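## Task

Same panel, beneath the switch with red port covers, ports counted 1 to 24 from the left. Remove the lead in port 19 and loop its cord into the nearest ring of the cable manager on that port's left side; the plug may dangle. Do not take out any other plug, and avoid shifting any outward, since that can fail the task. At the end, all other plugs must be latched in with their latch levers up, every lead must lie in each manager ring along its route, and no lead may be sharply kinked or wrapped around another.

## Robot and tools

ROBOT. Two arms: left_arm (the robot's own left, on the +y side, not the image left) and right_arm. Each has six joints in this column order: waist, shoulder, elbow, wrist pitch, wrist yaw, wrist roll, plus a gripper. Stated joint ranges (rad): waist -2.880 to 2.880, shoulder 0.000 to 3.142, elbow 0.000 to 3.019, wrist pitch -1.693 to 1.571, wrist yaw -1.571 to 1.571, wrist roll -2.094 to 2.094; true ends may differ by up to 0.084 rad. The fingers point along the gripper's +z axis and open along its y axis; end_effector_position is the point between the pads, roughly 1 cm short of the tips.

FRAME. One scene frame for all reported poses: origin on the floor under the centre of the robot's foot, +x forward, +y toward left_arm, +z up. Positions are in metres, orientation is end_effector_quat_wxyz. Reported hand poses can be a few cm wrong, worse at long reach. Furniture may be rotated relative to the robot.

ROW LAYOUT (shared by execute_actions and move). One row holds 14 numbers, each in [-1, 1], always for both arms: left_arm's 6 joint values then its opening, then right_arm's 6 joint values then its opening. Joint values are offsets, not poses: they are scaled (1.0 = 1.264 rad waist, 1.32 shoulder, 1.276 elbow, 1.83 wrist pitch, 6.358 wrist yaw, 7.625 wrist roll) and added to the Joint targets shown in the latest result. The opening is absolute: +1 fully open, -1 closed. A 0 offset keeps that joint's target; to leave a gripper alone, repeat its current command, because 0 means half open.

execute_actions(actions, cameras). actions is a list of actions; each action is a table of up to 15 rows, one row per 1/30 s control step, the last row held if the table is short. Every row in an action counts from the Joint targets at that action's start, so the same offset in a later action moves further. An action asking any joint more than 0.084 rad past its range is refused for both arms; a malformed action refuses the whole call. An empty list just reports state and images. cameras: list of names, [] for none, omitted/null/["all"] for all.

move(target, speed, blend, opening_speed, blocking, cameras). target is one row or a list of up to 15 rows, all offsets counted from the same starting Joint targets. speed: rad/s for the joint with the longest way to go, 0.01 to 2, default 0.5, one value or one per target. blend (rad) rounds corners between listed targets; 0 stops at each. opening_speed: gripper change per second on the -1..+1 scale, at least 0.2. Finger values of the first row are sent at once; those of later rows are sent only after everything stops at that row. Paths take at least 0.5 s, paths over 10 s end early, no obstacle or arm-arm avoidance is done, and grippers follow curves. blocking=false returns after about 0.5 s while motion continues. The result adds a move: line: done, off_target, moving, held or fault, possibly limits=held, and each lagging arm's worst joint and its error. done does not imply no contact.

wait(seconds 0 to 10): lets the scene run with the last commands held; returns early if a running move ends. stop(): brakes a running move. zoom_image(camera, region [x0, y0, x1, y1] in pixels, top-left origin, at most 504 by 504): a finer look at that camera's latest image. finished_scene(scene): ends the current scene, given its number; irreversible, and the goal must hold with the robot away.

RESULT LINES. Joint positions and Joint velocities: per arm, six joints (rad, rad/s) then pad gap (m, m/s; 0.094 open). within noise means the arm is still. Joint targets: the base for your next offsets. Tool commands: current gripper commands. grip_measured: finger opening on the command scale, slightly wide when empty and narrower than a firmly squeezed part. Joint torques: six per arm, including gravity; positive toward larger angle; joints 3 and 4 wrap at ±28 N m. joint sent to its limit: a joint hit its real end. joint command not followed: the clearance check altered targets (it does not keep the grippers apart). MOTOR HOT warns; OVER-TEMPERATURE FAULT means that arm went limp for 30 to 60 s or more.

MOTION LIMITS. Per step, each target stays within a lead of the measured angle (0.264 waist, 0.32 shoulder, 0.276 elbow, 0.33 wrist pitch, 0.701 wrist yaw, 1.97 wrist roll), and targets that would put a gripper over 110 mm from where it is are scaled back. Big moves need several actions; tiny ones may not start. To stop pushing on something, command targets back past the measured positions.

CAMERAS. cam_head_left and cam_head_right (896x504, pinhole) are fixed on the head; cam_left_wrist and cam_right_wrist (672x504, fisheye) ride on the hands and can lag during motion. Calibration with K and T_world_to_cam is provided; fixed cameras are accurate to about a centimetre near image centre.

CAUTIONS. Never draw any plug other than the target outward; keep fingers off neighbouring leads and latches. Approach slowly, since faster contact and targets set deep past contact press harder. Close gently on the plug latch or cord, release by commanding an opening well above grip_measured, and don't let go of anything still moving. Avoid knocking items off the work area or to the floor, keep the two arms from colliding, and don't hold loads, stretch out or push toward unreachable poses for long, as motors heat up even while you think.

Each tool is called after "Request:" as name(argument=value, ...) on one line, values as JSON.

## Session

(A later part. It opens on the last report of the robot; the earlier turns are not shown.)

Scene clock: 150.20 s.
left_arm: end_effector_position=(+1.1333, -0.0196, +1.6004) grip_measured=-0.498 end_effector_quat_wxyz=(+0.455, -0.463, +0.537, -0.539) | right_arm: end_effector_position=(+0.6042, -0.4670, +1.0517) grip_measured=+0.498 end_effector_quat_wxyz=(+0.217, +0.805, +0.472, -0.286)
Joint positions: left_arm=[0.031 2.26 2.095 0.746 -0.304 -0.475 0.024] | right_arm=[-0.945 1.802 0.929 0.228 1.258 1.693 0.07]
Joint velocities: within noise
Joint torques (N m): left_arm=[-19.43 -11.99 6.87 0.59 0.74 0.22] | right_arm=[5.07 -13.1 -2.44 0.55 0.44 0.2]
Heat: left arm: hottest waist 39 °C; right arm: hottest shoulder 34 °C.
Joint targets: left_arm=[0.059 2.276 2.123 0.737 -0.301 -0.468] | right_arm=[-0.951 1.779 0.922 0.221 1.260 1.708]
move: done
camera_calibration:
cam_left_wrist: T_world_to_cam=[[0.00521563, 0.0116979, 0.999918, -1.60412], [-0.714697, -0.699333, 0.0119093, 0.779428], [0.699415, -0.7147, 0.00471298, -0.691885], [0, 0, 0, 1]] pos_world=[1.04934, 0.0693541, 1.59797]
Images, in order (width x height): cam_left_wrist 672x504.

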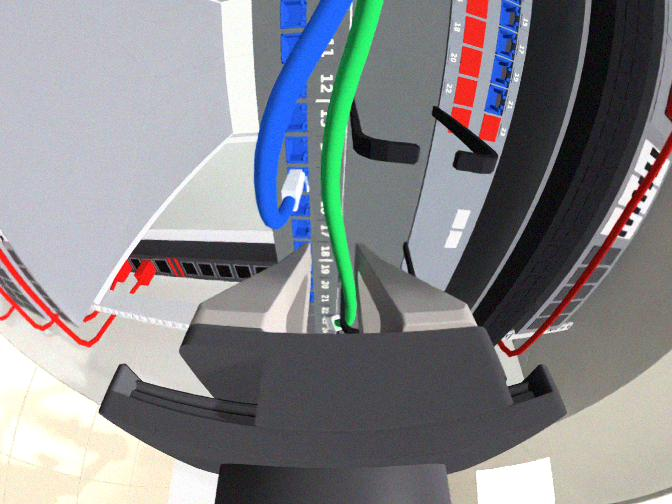

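Request:
move(target=[0,0,0,0,0,0,-0.92,0,0,0,0,0,0,0.5], opening_speed=0.5, cameras=["cam_left_wrist"])

Request:
zoom_image(camera="cam_left_wrist", region=[250, 60, 430, 300])

Scene clock: 151.60 s.
left_arm: end_effector_position=(+1.1352, -0.0180, +1.6042) grip_measured=-0.894 end_effector_quat_wxyz=(+0.458, -0.460, +0.533, -0.543) | right_arm: end_effector_position=(+0.6042, -0.4670, +1.0517) grip_measured=+0.498 end_effector_quat_wxyz=(+0.217, +0.805, +0.472, -0.286)
Joint positions: left_arm=[0.031 2.26 2.101 0.746 -0.291 -0.475 0.005] | right_arm=[-0.945 1.802 0.929 0.228 1.258 1.693 0.07]
Joint velocities: within noise
Joint torques (N m): left_arm=[-19.49 -11.99 6.35 0.61 0.17 0.22] | right_arm=[5.25 -12.98 -2.47 0.59 0.46 0.24]
Heat: left arm: hottest waist 39 °C; right arm: hottest shoulder 34 °C.
Joint targets: left_arm=[0.059 2.276 2.123 0.737 -0.301 -0.468] | right_arm=[-0.951 1.779 0.922 0.221 1.260 1.708]
move: done
camera_calibration:
cam_left_wrist: T_world_to_cam=[[-0.00800317, 0.0157372, 0.999844, -1.59278], [-0.71476, -0.69935, 0.0052863, 0.792517], [0.699324, -0.714606, 0.0168453, -0.711449], [0, 0, 0, 1]] pos_world=[1.05125, 0.0709074, 1.60033]
Images, in order (width x height): cam_left_wrist 672x504.

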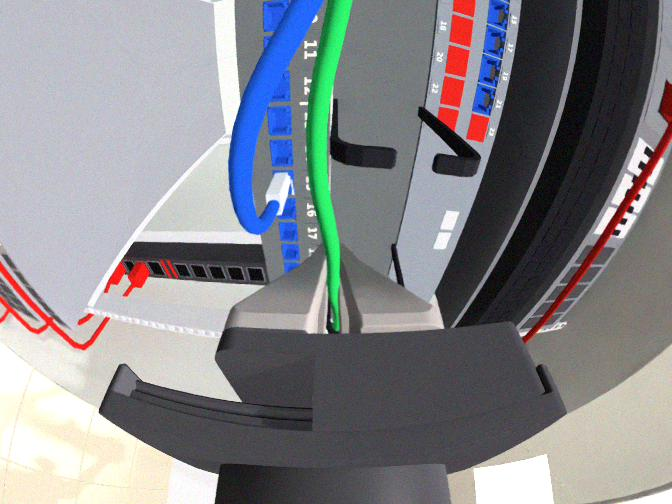

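Scaled by 2.100 from the camera's 672x504 image, which has a finer 960x720 frame.

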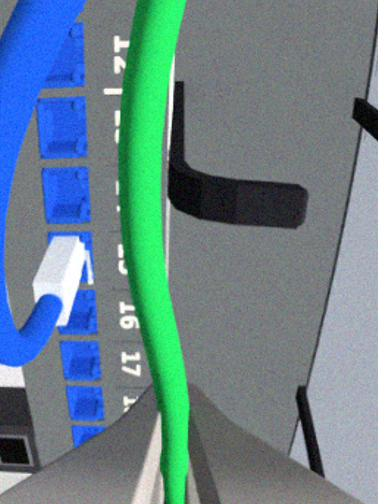

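Request:
move(target=[0.0087,0.0356,0.1019,-0.0448,0.0016,0,-0.92,0,0,0,0,0,0,0.5], speed=0.12, cameras=["cam_left_wrist","cam_head_right"])

Request:
zoom_image(camera="cam_left_wrist", region=[200, 0, 440, 300])

Request:
zoom_image(camera="cam_head_right", region=[270, 70, 330, 130])

Scene clock: 154.60 s.
left_arm: end_effector_position=(+1.1571, -0.0162, +1.6086) grip_measured=-0.897 end_effector_quat_wxyz=(+0.458, -0.462, +0.534, -0.540) | right_arm: end_effector_position=(+0.6042, -0.4670, +1.0517) grip_measured=+0.498 end_effector_quat_wxyz=(+0.217, +0.805, +0.472, -0.286)
Joint positions: left_arm=[0.036 2.304 2.224 0.667 -0.293 -0.475 0.005] | right_arm=[-0.945 1.802 0.929 0.228 1.258 1.693 0.07]
Joint velocities: within noise
Joint torques (N m): left_arm=[-19.43 -12.16 7.05 0.47 0.74 0.22] | right_arm=[5.01 -12.92 -2.39 0.54 0.45 0.23]
Heat: left arm: hottest waist 39 °C; right arm: hottest shoulder 34 °C.
Joint targets: left_arm=[0.070 2.323 2.253 0.655 -0.291 -0.468] | right_arm=[-0.951 1.779 0.922 0.221 1.260 1.708]
move: done
camera_calibration:
cam_left_wrist: T_world_to_cam=[[-0.0036287, 0.0124872, 0.999915, -1.6022], [-0.712103, -0.702047, 0.00618311, 0.804812], [0.702065, -0.712021, 0.0114397, -0.719979], [0, 0, 0, 1]] pos_world=[1.07277, 0.0723833, 1.60532]
Images, in order (width x height): cam_head_right 896x504, cam_left_wrist 672x504.

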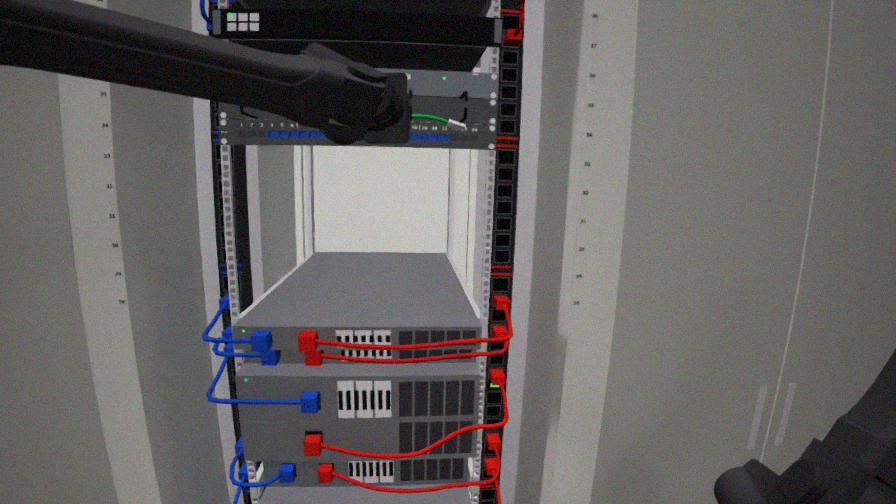

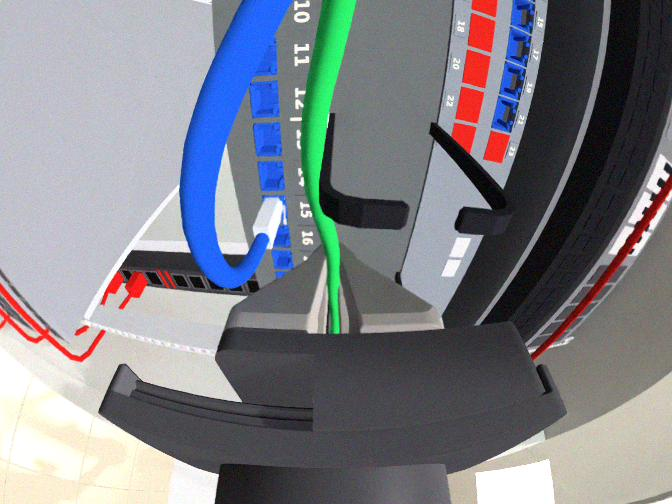

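Scaled by 1.680 from the camera's 672x504 image, which has a finer 960x720 frame.

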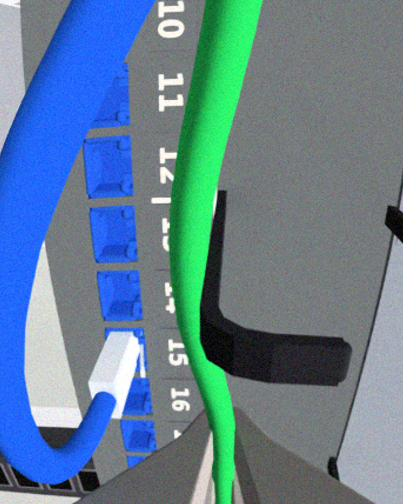

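Scaled by 8.400 from the camera's 896x504 image, which has a finer 1280x720 frame.

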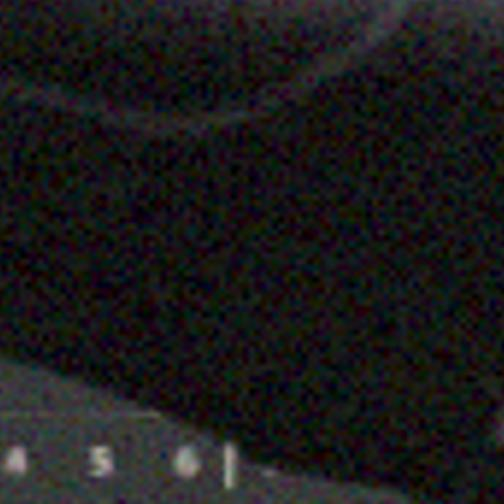

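Request:
move(target=[0,0,0,0,0,0,-0.55,0,0,0,0,0,0,0.5], opening_speed=0.4, cameras=["cam_left_wrist","cam_head_right"])

Request:
zoom_image(camera="cam_left_wrist", region=[200, 0, 440, 300])

Scene clock: 157.37 s.
left_arm: end_effector_position=(+1.1570, -0.0179, +1.6048) grip_measured=-0.552 end_effector_quat_wxyz=(+0.457, -0.460, +0.537, -0.540) | right_arm: end_effector_position=(+0.6042, -0.4670, +1.0517) grip_measured=+0.498 end_effector_quat_wxyz=(+0.217, +0.805, +0.472, -0.286)
Joint positions: left_arm=[0.039 2.306 2.224 0.664 -0.292 -0.475 0.021] | right_arm=[-0.945 1.802 0.929 0.228 1.258 1.693 0.07]
Joint velocities: within noise
Joint torques (N m): left_arm=[-19.78 -12.4 7.05 0.61 0.68 0.22] | right_arm=[5.13 -12.86 -2.35 0.53 0.45 0.19]
Heat: left arm: hottest waist 39 °C; right arm: hottest shoulder 34 °C.
Joint targets: left_arm=[0.070 2.323 2.253 0.655 -0.291 -0.468] | right_arm=[-0.951 1.779 0.922 0.221 1.260 1.708]
move: done
camera_calibration:
cam_left_wrist: T_world_to_cam=[[-0.000492184, 0.00858442, 0.999963, -1.60215], [-0.714989, -0.699113, 0.00564978, 0.807835], [0.699135, -0.71496, 0.00648186, -0.709753], [0, 0, 0, 1]] pos_world=[1.07302, 0.0710761, 1.60213]
Images, in order (width x height): cam_head_right 896x504, cam_left_wrist 672x504.

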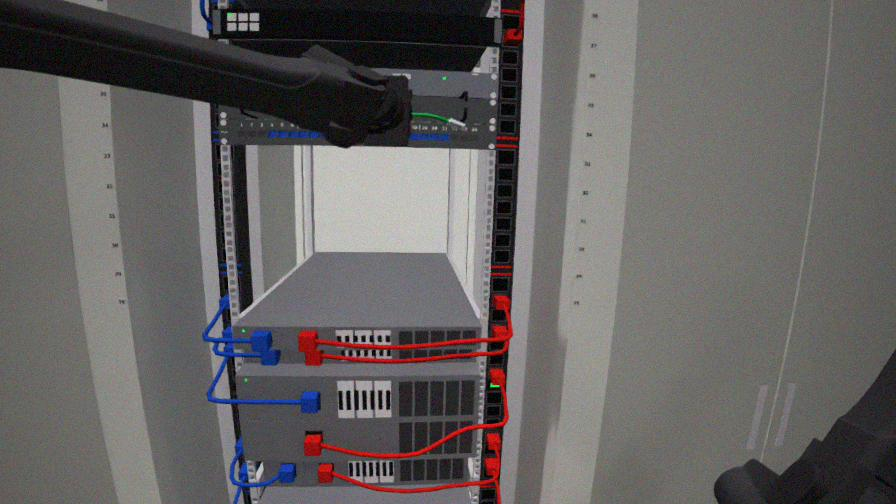

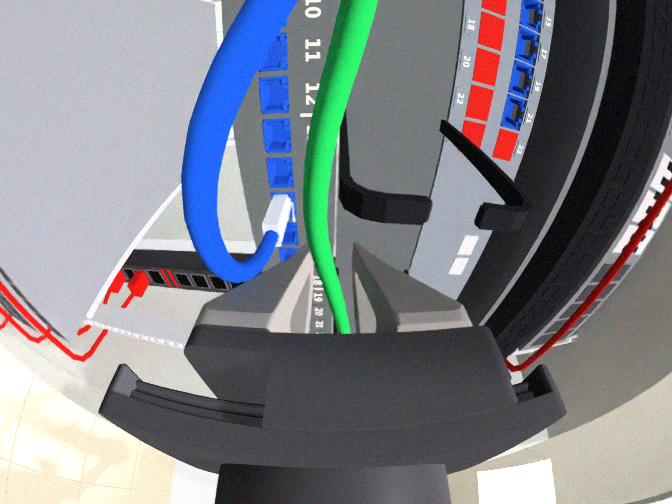

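Scaled by 1.680 from the camera's 672x504 image, which has a finer 960x720 frame.

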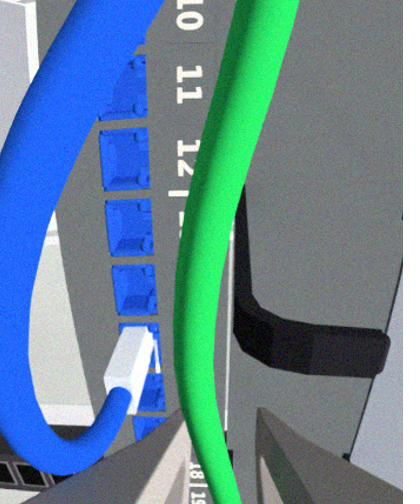

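Request:
move(target=[-0.0617,-0.0614,-0.1277,0.0399,-0.0017,0,-0.55,0,0,0,0,0,0,0.5], speed=0.12, cameras=["cam_left_wrist"])

Request:
zoom_image(camera="cam_left_wrist", region=[200, 0, 440, 340])

Scene clock: 160.17 s.
left_arm: end_effector_position=(+1.1338, -0.0216, +1.6005) grip_measured=-0.551 end_effector_quat_wxyz=(+0.450, -0.457, +0.545, -0.541) | right_arm: end_effector_position=(+0.6042, -0.4670, +1.0517) grip_measured=+0.498 end_effector_quat_wxyz=(+0.217, +0.805, +0.472, -0.286)
Joint positions: left_arm=[0.031 2.254 2.094 0.719 -0.299 -0.475 0.021] | right_arm=[-0.945 1.802 0.929 0.228 1.258 1.693 0.07]
Joint velocities: within noise
Joint torques (N m): left_arm=[-24.82 -14.45 4.31 1.28 0.54 0.22] | right_arm=[5.07 -12.98 -2.5 0.59 0.46 0.22]
Heat: left arm: hottest waist 39 °C; right arm: hottest shoulder 34 °C.
Joint targets: left_arm=[-0.008 2.241 2.090 0.728 -0.302 -0.468] | right_arm=[-0.951 1.779 0.922 0.221 1.260 1.708]
move: off_target (left_arm); left_arm: the waist is farthest, 0.039 rad from its target
camera_calibration:
cam_left_wrist: T_world_to_cam=[[0.0098748, 0.0043937, 0.999942, -1.60968], [-0.728814, -0.684636, 0.0102056, 0.797379], [0.684641, -0.728872, -0.00355845, -0.664019], [0, 0, 0, 1]] pos_world=[1.05165, 0.0690021, 1.59908]
Images, in order (width x height): cam_left_wrist 672x504.

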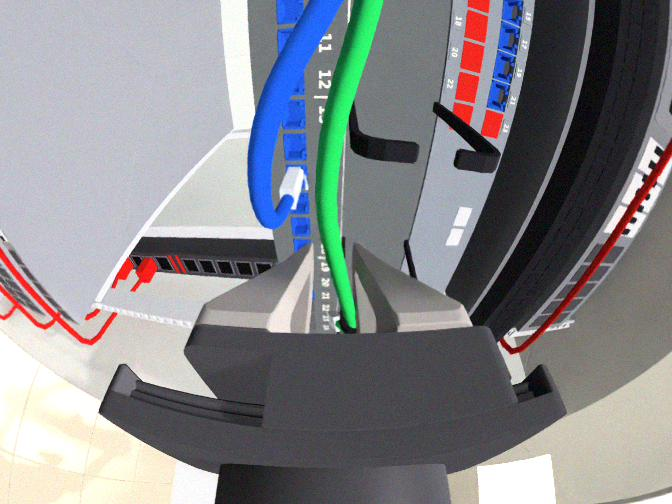

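Scaled by 1.482 from the camera's 672x504 image, which has a finer 960x720 frame.

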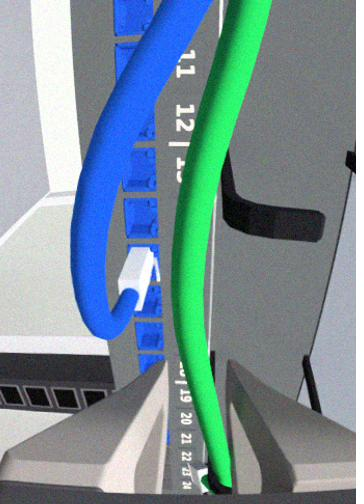

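Request:
move(target=[[0.015,0,0,-0.0208,0,0,-0.55,0,0,0,0,0,0,0.5],[0.015,0,0,-0.0208,0,0,-0.92,0,0,0,0,0,0,0.5]], speed=0.12, opening_speed=0.6, cameras=["cam_left_wrist"])

Scene clock: 162.30 s.
left_arm: end_effector_position=(+1.1339, -0.0221, +1.6062) grip_measured=-0.919 end_effector_quat_wxyz=(+0.448, -0.453, +0.546, -0.544) | right_arm: end_effector_position=(+0.6042, -0.4670, +1.0517) grip_measured=+0.498 end_effector_quat_wxyz=(+0.217, +0.805, +0.472, -0.286)
Joint positions: left_arm=[0.027 2.248 2.094 0.704 -0.294 -0.475 0.004] | right_arm=[-0.945 1.802 0.929 0.228 1.258 1.693 0.07]
Joint velocities: within noise
Joint torques (N m): left_arm=[-22.89 -13.74 4.31 0.39 0.27 0.22] | right_arm=[4.95 -12.86 -2.39 0.49 0.45 0.25]
Heat: left arm: hottest waist 39 °C; right arm: hottest shoulder 34 °C.
Joint targets: left_arm=[0.011 2.242 2.090 0.690 -0.302 -0.468] | right_arm=[-0.951 1.779 0.922 0.221 1.260 1.708]
move: done
camera_calibration:
cam_left_wrist: T_world_to_cam=[[0.00573838, 0.00503973, 0.999971, -1.61069], [-0.736996, -0.675854, 0.00763551, 0.810718], [0.675873, -0.737018, -0.000164046, -0.660096], [0, 0, 0, 1]] pos_world=[1.05288, 0.0695413, 1.60435]
Images, in order (width x height): cam_left_wrist 672x504.

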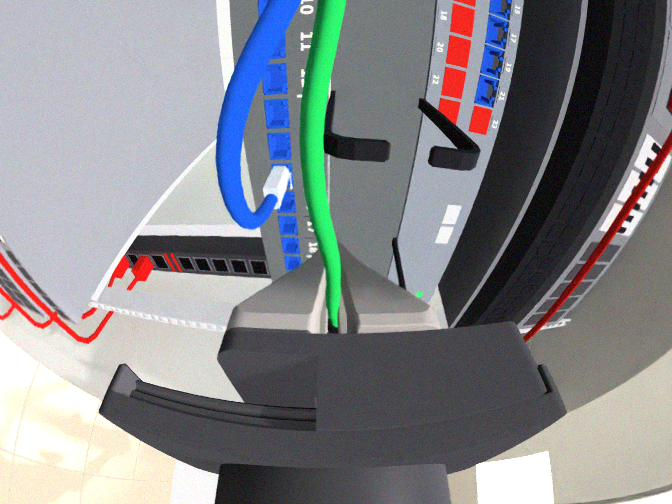

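Request:
zoom_image(camera="cam_left_wrist", region=[280, 200, 390, 340])

Scaled by 3.600 from the camera's 672x504 image, which has a finer 960x720 frame.

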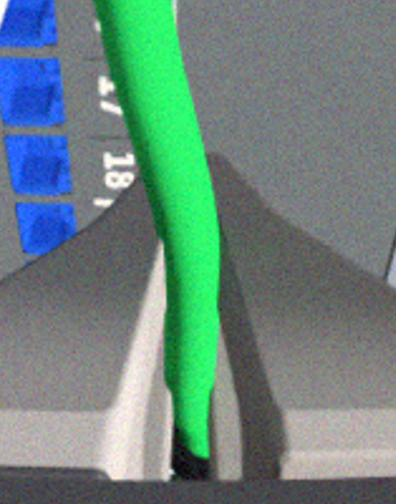

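Request:
move(target=[[0.02,0,0,-0.0246,0,0,-0.95,0,0,0,0,0,0,0.5],[0.0650,0,0,-0.0492,0,0,-0.95,0,0,0,0,0,0,0.5]], speed=0.12, cameras=["cam_left_wrist"])

Request:
zoom_image(camera="cam_left_wrist", region=[200, 0, 440, 340])

Scene clock: 164.13 s.
left_arm: end_effector_position=(+1.1367, -0.0241, +1.6044) grip_measured=-0.920 end_effector_quat_wxyz=(+0.432, -0.440, +0.569, -0.544) | right_arm: end_effector_position=(+0.6042, -0.4670, +1.0517) grip_measured=+0.498 end_effector_quat_wxyz=(+0.217, +0.805, +0.472, -0.286)
Joint positions: left_arm=[0.029 2.23 2.094 0.625 -0.294 -0.475 0.004] | right_arm=[-0.945 1.802 0.929 0.228 1.258 1.693 0.07]
Joint velocities: within noise
Joint torques (N m): left_arm=[-16.38 -12.22 4.36 0.03 0.27 0.22] | right_arm=[4.66 -13.1 -2.41 0.49 0.46 0.22]
Heat: left arm: hottest waist 39 °C; right arm: hottest shoulder 34 °C.
Joint targets: left_arm=[0.093 2.241 2.090 0.600 -0.302 -0.468] | right_arm=[-0.951 1.779 0.922 0.221 1.260 1.708]
move: off_target (left_arm); left_arm: the waist is farthest, 0.064 rad from its target
camera_calibration:
cam_left_wrist: T_world_to_cam=[[0.0294909, -0.0190158, 0.999384, -1.63555], [-0.770063, -0.63788, 0.0105866, 0.845169], [0.637286, -0.769901, -0.033455, -0.566963], [0, 0, 0, 1]] pos_world=[1.06038, 0.0715099, 1.60663]
Images, in order (width x height): cam_left_wrist 672x504.

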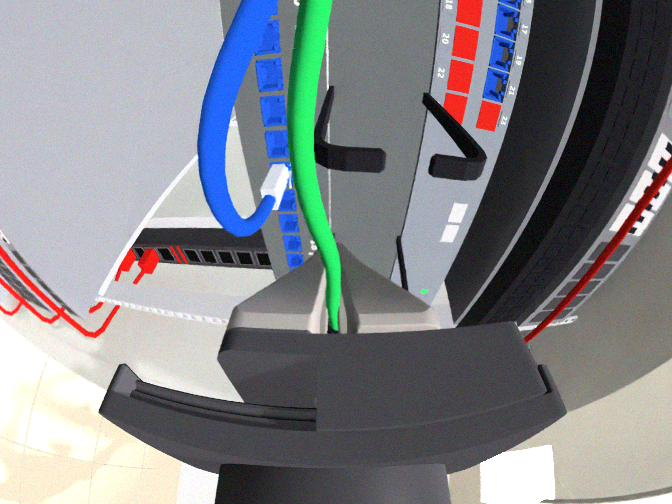

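Scaled by 1.482 from the camera's 672x504 image, which has a finer 960x720 frame.

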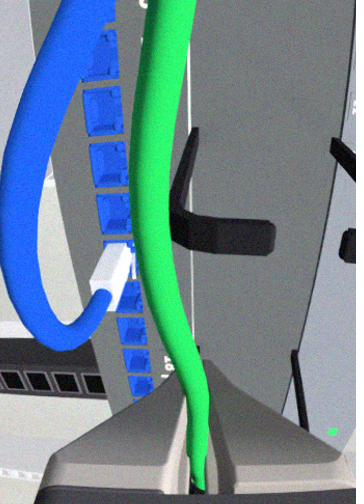

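Request:
move(target=[-0.0480,-0.005,0,0.0100,0,0,-0.5,0,0,0,0,0,0,0.5], speed=0.12, cameras=["cam_left_wrist"])

Request:
zoom_image(camera="cam_left_wrist", region=[280, 200, 390, 340])

Scene clock: 165.20 s.
left_arm: end_effector_position=(+1.1379, -0.0235, +1.5965) grip_measured=-0.501 end_effector_quat_wxyz=(+0.431, -0.439, +0.574, -0.540) | right_arm: end_effector_position=(+0.6042, -0.4670, +1.0517) grip_measured=+0.498 end_effector_quat_wxyz=(+0.217, +0.805, +0.472, -0.286)
Joint positions: left_arm=[0.037 2.23 2.092 0.618 -0.296 -0.475 0.023] | right_arm=[-0.945 1.802 0.929 0.228 1.258 1.693 0.07]
Joint velocities: within noise
Joint torques (N m): left_arm=[-21.89 -12.69 4.51 1.03 0.33 0.22] | right_arm=[5.13 -12.51 -2.37 0.59 0.41 0.22]
Heat: left arm: hottest waist 39 °C; right arm: hottest shoulder 34 °C.
Joint targets: left_arm=[0.032 2.235 2.090 0.619 -0.302 -0.468] | right_arm=[-0.951 1.779 0.922 0.221 1.260 1.708]
move: done
camera_calibration:
cam_left_wrist: T_world_to_cam=[[0.0386379, -0.0278129, 0.998866, -1.63748], [-0.772153, -0.63532, 0.0121781, 0.846426], [0.63426, -0.771748, -0.0460233, -0.544036], [0, 0, 0, 1]] pos_world=[1.0619, 0.0723488, 1.60028]
Images, in order (width x height): cam_left_wrist 672x504.

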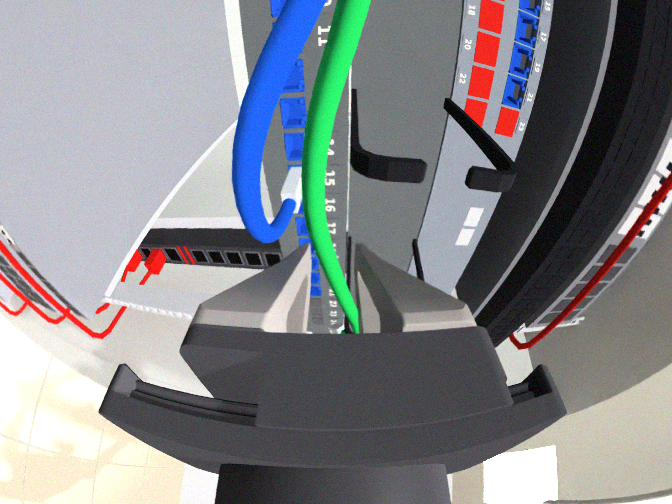

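Scaled by 3.600 from the camera's 672x504 image, which has a finer 960x720 frame.

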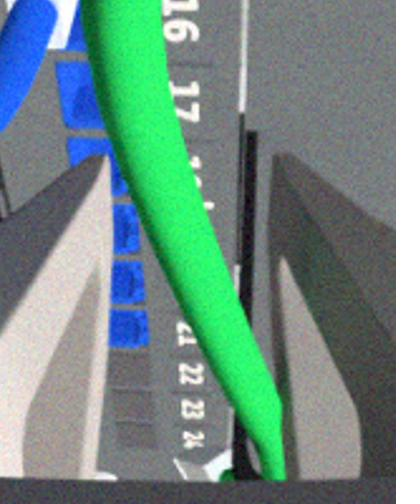

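Request:
move(target=[[0,-0.020,-0.10,0.05,0,0,-0.5,0,0,0,0,0,0,0.5],[0.0,-0.12,-0.28,0.12,0.0,0,-0.5,0,0,0,0,0,0,0.5]], speed=0.25, blend=0.05, cameras=["cam_left_wrist"])

Request:
zoom_image(camera="cam_left_wrist", region=[260, 0, 420, 260])

Scene clock: 167.93 s.
left_arm: end_effector_position=(+1.0678, -0.0085, +1.5731) grip_measured=-0.501 end_effector_quat_wxyz=(+0.427, -0.438, +0.580, -0.538) | right_arm: end_effector_position=(+0.6042, -0.4670, +1.0517) grip_measured=+0.498 end_effector_quat_wxyz=(+0.217, +0.805, +0.472, -0.286)
Joint positions: left_arm=[0.037 2.089 1.729 0.826 -0.301 -0.475 0.023] | right_arm=[-0.945 1.802 0.929 0.228 1.258 1.693 0.07]
Joint velocities: within noise
Joint torques (N m): left_arm=[-19.96 -12.75 4.63 1.44 0.56 0.22] | right_arm=[5.07 -12.81 -2.39 0.55 0.43 0.23]
Heat: left arm: hottest waist 40 °C; right arm: hottest shoulder 34 °C.
Joint targets: left_arm=[0.032 2.077 1.733 0.838 -0.302 -0.468] | right_arm=[-0.951 1.779 0.922 0.221 1.260 1.708]
move: done
camera_calibration:
cam_left_wrist: T_world_to_cam=[[0.047749, -0.0342735, 0.998271, -1.61984], [-0.777941, -0.628143, 0.0156443, 0.802907], [0.626521, -0.777343, -0.0566559, -0.464223], [0, 0, 0, 1]] pos_world=[0.992805, 0.0879625, 1.57818]
Images, in order (width x height): cam_left_wrist 672x504.

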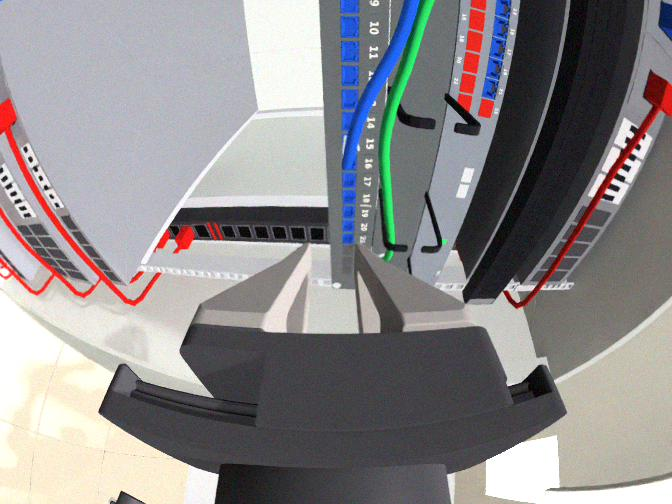

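Scaled by 1.938 from the camera's 672x504 image, which has a finer 960x720 frame.

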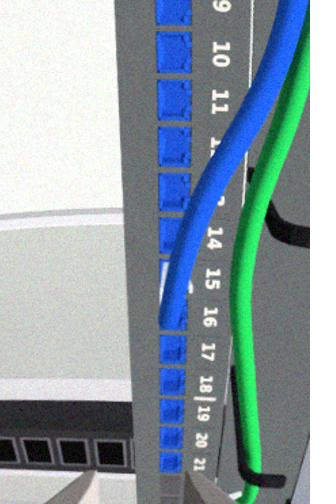

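Request:
move(target=[[0.0,-0.15,-0.28,0,0,0,-0.9,0,0,0,0,0,0,0.5],[0.0926,-0.4045,-0.2516,-0.2885,0.0532,-0.0129,-0.9,0,0,0,0,0,0,0.5]], speed=0.45, blend=0.1, cameras=["cam_left_wrist"])

Request:
zoom_image(camera="cam_left_wrist", region=[290, 80, 390, 180])

Request:
zoom_image(camera="cam_left_wrist", region=[325, 115, 365, 150])

Scene clock: 170.97 s.
left_arm: end_effector_position=(+1.0307, +0.1493, +1.6197) grip_measured=-0.898 end_effector_quat_wxyz=(+0.320, -0.318, +0.630, -0.633) | right_arm: end_effector_position=(+0.6042, -0.4670, +1.0517) grip_measured=+0.498 end_effector_quat_wxyz=(+0.217, +0.805, +0.472, -0.286)
Joint positions: left_arm=[0.128 1.546 1.391 0.317 0.034 -0.558 0.005] | right_arm=[-0.945 1.802 0.929 0.228 1.258 1.693 0.07]
Joint velocities: within noise
Joint torques (N m): left_arm=[-12.04 -9.17 6.48 0.77 0.71 0.08] | right_arm=[5.3 -12.75 -2.36 0.59 0.48 0.21]
Heat: left arm: hottest waist 40 °C; right arm: hottest shoulder 34 °C.
Joint targets: left_arm=[0.150 1.543 1.412 0.310 0.036 -0.566] | right_arm=[-0.951 1.779 0.922 0.221 1.260 1.708]
move: done
camera_calibration:
cam_left_wrist: T_world_to_cam=[[-0.00422806, 0.00576964, 0.999974, -1.61431], [-0.955847, -0.293854, -0.002346, 1.03505], [0.293833, -0.955833, 0.00675732, -0.0487537], [0, 0, 0, 1]] pos_world=[0.996849, 0.266867, 1.61703]
Images, in order (width x height): cam_left_wrist 672x504.

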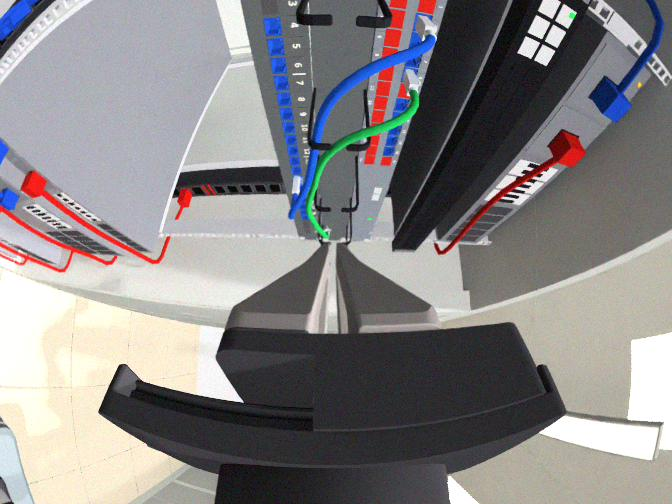

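Scaled by 5.040 from the camera's 672x504 image, which has a finer 960x720 frame.

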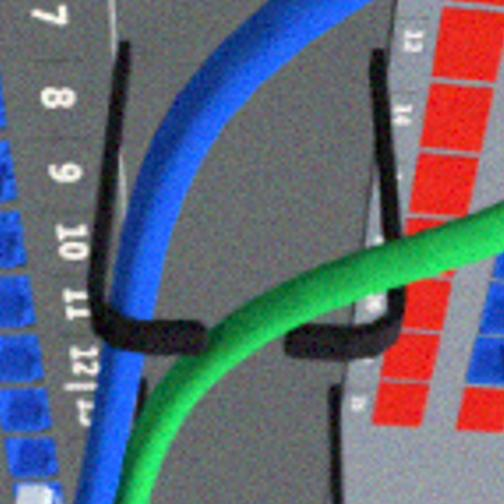

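Scaled by 12.600 from the camera's 672x504 image, which has a finer 960x720 frame.

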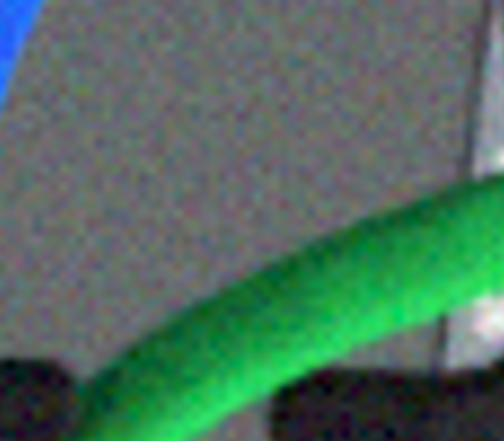

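Request:
zoom_image(camera="cam_left_wrist", region=[315, 130, 365, 170])

Scaled by 10.080 from the camera's 672x504 image, which has a finer 960x720 frame.

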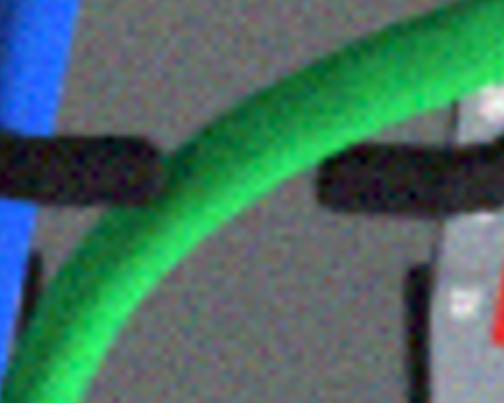

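Request:
move(target=[[-0.1187,0.2553,0.0846,0.1366,-0.0293,0.0047,-0.9,0,0,0,0,0,0,0.5],[-0.1559,0.5538,0.4961,0.1787,-0.0488,0.0102,-0.35,0,0,0,0,0,0,0.5]], speed=0.4, blend=0.05, cameras=["cam_left_wrist","cam_head_right"])

Request:
zoom_image(camera="cam_left_wrist", region=[230, 0, 430, 300])

Request:
zoom_image(camera="cam_head_right", region=[400, 70, 500, 150])

Scene clock: 176.40 s.
left_arm: end_effector_position=(+1.0858, -0.0925, +1.5922) grip_measured=-0.352 end_effector_quat_wxyz=(+0.393, -0.407, +0.597, -0.569) | right_arm: end_effector_position=(+0.6042, -0.4670, +1.0517) grip_measured=+0.498 end_effector_quat_wxyz=(+0.217, +0.805, +0.472, -0.286)
Joint positions: left_arm=[-0.004 2.266 2.017 0.623 -0.272 -0.496 0.03] | right_arm=[-0.945 1.802 0.929 0.228 1.258 1.693 0.07]
Joint velocities: within noise
Joint torques (N m): left_arm=[-25.35 -12.4 6.93 1.46 0.55 0.22] | right_arm=[5.19 -12.98 -2.5 0.5 0.43 0.2]
Heat: left arm: hottest waist 40 °C; right arm: hottest shoulder 34 °C.
Joint targets: left_arm=[-0.048 2.274 2.045 0.637 -0.274 -0.488] | right_arm=[-0.951 1.779 0.922 0.221 1.260 1.708]
move: off_target (left_arm); target 2's new numbers were sent with left_arm's waist 0.043 rad from that target; left_arm: the waist is farthest, 0.043 rad from its target
camera_calibration:
cam_left_wrist: T_world_to_cam=[[0.0378693, -0.0195984, 0.99909, -1.63187], [-0.843854, -0.536143, 0.0214681, 0.834724], [0.535234, -0.8439, -0.0368416, -0.478251], [0, 0, 0, 1]] pos_world=[1.02216, 0.0119526, 1.59485]
Images, in order (width x height): cam_head_right 896x504, cam_left_wrist 672x504.

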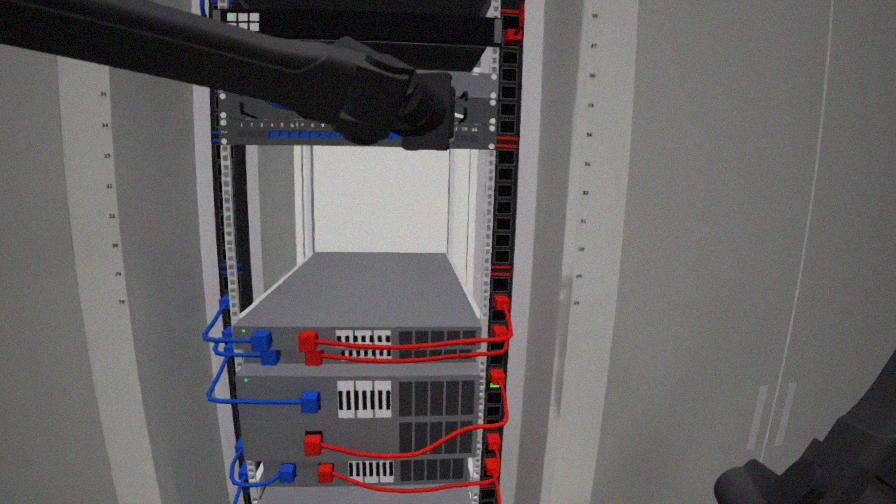

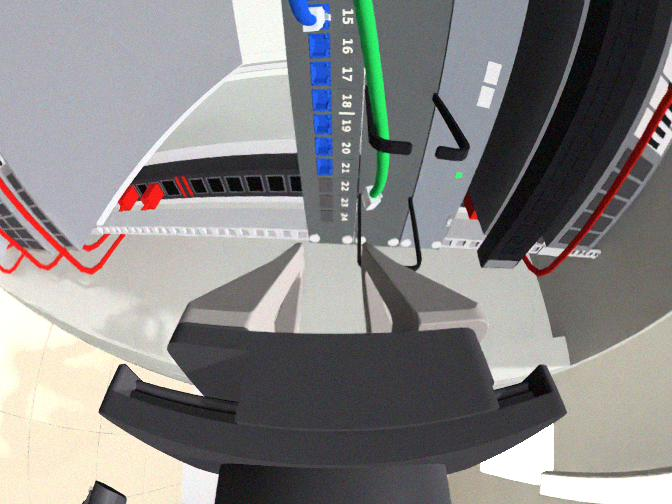

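Scaled by 1.680 from the camera's 672x504 image, which has a finer 960x720 frame.

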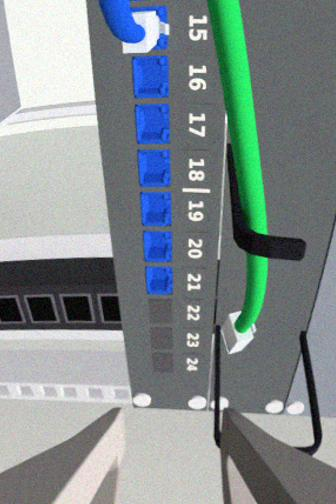

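Scaled by 5.040 from the camera's 896x504 image, which has a finer 1280x720 frame.

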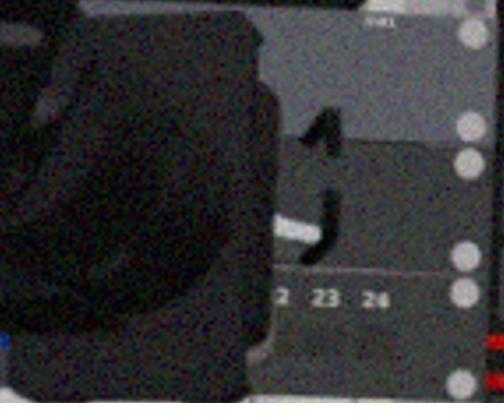

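Request:
move(target=[0,0.0318,0.1426,-0.0836,0.0024,0.002,-0.2,0,0,0,0,0,0,0.5], speed=0.15, cameras=["cam_left_wrist","cam_head_right"])

Request:
zoom_image(camera="cam_left_wrist", region=[230, 60, 430, 340])

Scene clock: 178.87 s.
left_arm: end_effector_position=(+1.1276, -0.0771, +1.6199) grip_measured=-0.202 end_effector_quat_wxyz=(+0.403, -0.403, +0.592, -0.570) | right_arm: end_effector_position=(+0.6042, -0.4670, +1.0517) grip_measured=+0.498 end_effector_quat_wxyz=(+0.217, +0.805, +0.472, -0.286)
Joint positions: left_arm=[-0.004 2.301 2.2 0.492 -0.261 -0.482 0.038] | right_arm=[-0.945 1.802 0.929 0.228 1.258 1.693 0.07]
Joint velocities: within noise
Joint torques (N m): left_arm=[-25.76 -12.51 6.93 0.69 0.73 0.23] | right_arm=[4.95 -13.22 -2.39 0.61 0.44 0.22]
Heat: left arm: hottest waist 40 °C; right arm: hottest shoulder 34 °C.
Joint targets: left_arm=[-0.048 2.315 2.227 0.484 -0.259 -0.473] | right_arm=[-0.951 1.779 0.922 0.221 1.260 1.708]
move: off_target (left_arm); left_arm: the waist is farthest, 0.044 rad from its target
camera_calibration:
cam_left_wrist: T_world_to_cam=[[0.017104, -0.022554, 0.999599, -1.63843], [-0.839359, -0.543573, 0.00209747, 0.903391], [0.543308, -0.839059, -0.0282282, -0.509302], [0, 0, 0, 1]] pos_world=[1.063, 0.0267722, 1.6215]
Images, in order (width x height): cam_head_right 896x504, cam_left_wrist 672x504.

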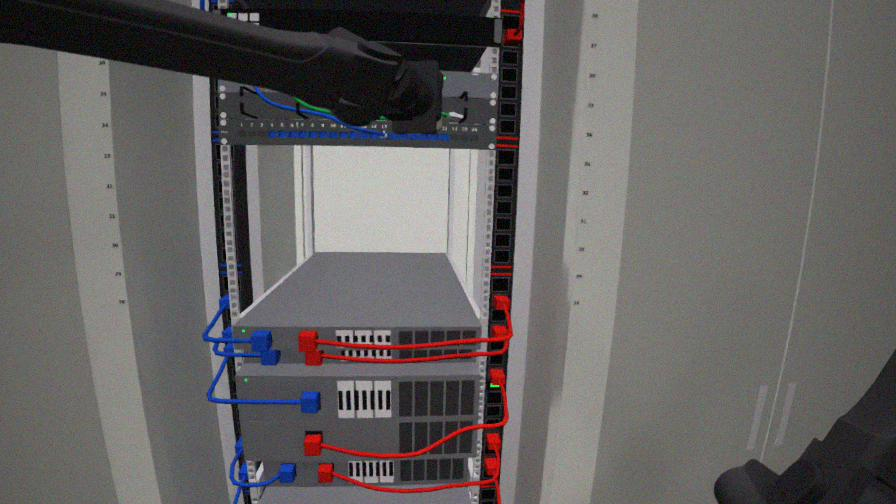

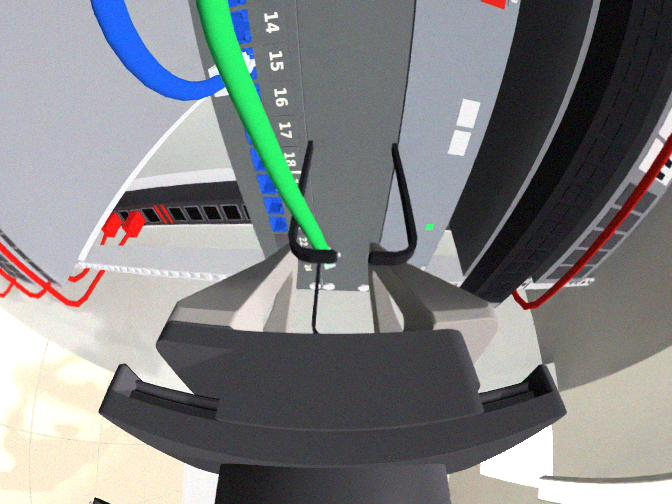

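Scaled by 1.800 from the camera's 672x504 image, which has a finer 960x720 frame.

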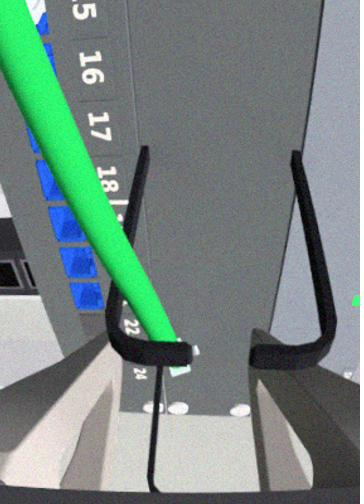

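Request:
move(target=[[0.0460,0,0,0,0,0,-0.2,0,0,0,0,0,0,0.5],[0.0600,0.0182,0.0502,-0.0246,0.0008,0,-0.2,0,0,0,0,0,0,0.5]], speed=0.12, cameras=["cam_left_wrist"])

Request:
zoom_image(camera="cam_left_wrist", region=[260, 160, 410, 340])

Scene clock: 180.80 s.
left_arm: end_effector_position=(+1.1354, -0.0806, +1.6225) grip_measured=-0.202 end_effector_quat_wxyz=(+0.401, -0.399, +0.595, -0.572) | right_arm: end_effector_position=(+0.6042, -0.4670, +1.0517) grip_measured=+0.498 end_effector_quat_wxyz=(+0.217, +0.805, +0.472, -0.286)
Joint positions: left_arm=[-0.004 2.325 2.26 0.447 -0.255 -0.481 0.038] | right_arm=[-0.945 1.802 0.929 0.228 1.258 1.693 0.07]
Joint velocities: within noise
Joint torques (N m): left_arm=[-20.01 -12.4 7.31 0.8 0.71 0.22] | right_arm=[5.36 -13.1 -2.39 0.59 0.45 0.23]
Heat: left arm: hottest waist 40 °C; right arm: hottest shoulder 34 °C.
Joint targets: left_arm=[0.029 2.340 2.291 0.439 -0.254 -0.473] | right_arm=[-0.951 1.779 0.922 0.221 1.260 1.708]
move: done
camera_calibration:
cam_left_wrist: T_world_to_cam=[[0.0157865, -0.0256012, 0.999548, -1.63994], [-0.845039, -0.534704, -0.000348991, 0.919087], [0.534471, -0.844651, -0.0300751, -0.50385], [0, 0, 0, 1]] pos_world=[1.07185, 0.0238775, 1.62437]
Images, in order (width x height): cam_left_wrist 672x504.

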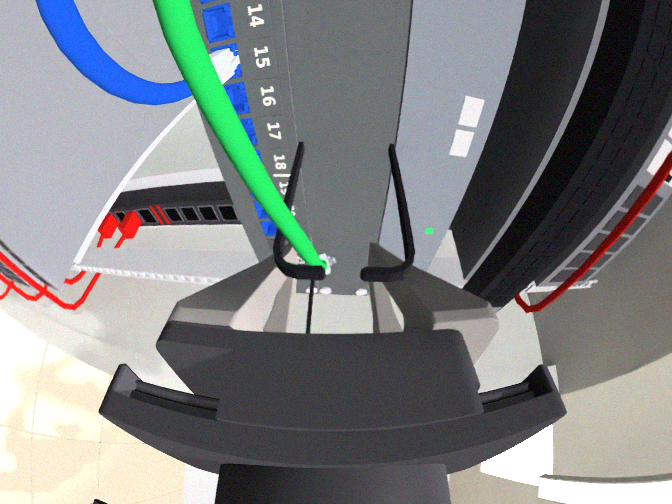

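Scaled by 2.800 from the camera's 672x504 image, which has a finer 960x720 frame.

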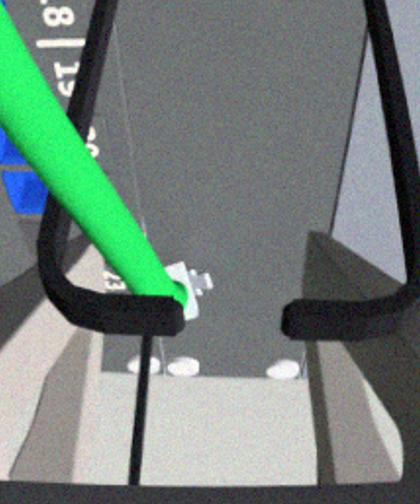

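Request:
move(target=[[0.0100,0,0.006,0,0,0,-0.2,0,0,0,0,0,0,0.5],[0.0100,0,0.006,0,0,0,-0.93,0,0,0,0,0,0,0.5]], speed=0.12, opening_speed=0.6, cameras=["cam_left_wrist"])

Request:
zoom_image(camera="cam_left_wrist", region=[260, 160, 410, 340])

Scene clock: 183.40 s.
left_arm: end_effector_position=(+1.1365, -0.0821, +1.6181) grip_measured=-0.888 end_effector_quat_wxyz=(+0.403, -0.395, +0.597, -0.570) | right_arm: end_effector_position=(+0.6042, -0.4670, +1.0517) grip_measured=+0.498 end_effector_quat_wxyz=(+0.217, +0.805, +0.472, -0.286)
Joint positions: left_arm=[0.001 2.332 2.267 0.444 -0.25 -0.474 0.005] | right_arm=[-0.945 1.802 0.929 0.228 1.258 1.693 0.07]
Joint velocities: within noise
Joint torques (N m): left_arm=[-19.49 -13.04 7.32 0.8 0.45 0.14] | right_arm=[5.36 -12.81 -2.35 0.58 0.46 0.21]
Heat: left arm: hottest waist 40 °C; right arm: hottest shoulder 34 °C.
Joint targets: left_arm=[0.041 2.340 2.298 0.439 -0.253 -0.473] | right_arm=[-0.951 1.779 0.922 0.221 1.260 1.708]
move: off_target (left_arm); target 2's new numbers were sent with left_arm's waist 0.044 rad from that target; left_arm: the waist is farthest, 0.041 rad from its target
camera_calibration:
cam_left_wrist: T_world_to_cam=[[0.012267, -0.0346302, 0.999325, -1.63194], [-0.846439, -0.532425, -0.00806018, 0.933471], [0.532344, -0.845769, -0.0358436, -0.494169], [0, 0, 0, 1]] pos_world=[1.07321, 0.0225359, 1.62065]
Images, in order (width x height): cam_left_wrist 672x504.

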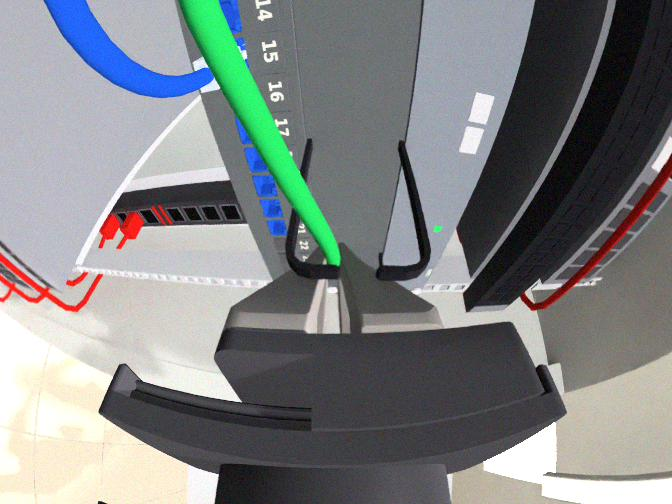

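Scaled by 2.800 from the camera's 672x504 image, which has a finer 960x720 frame.

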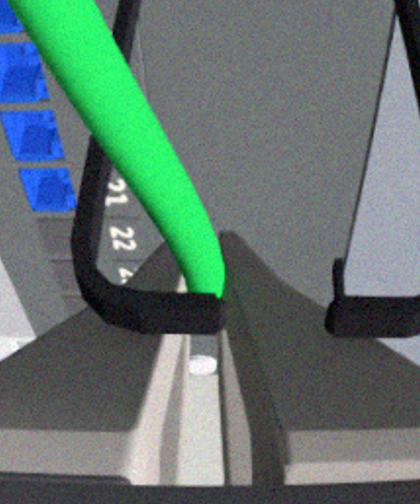

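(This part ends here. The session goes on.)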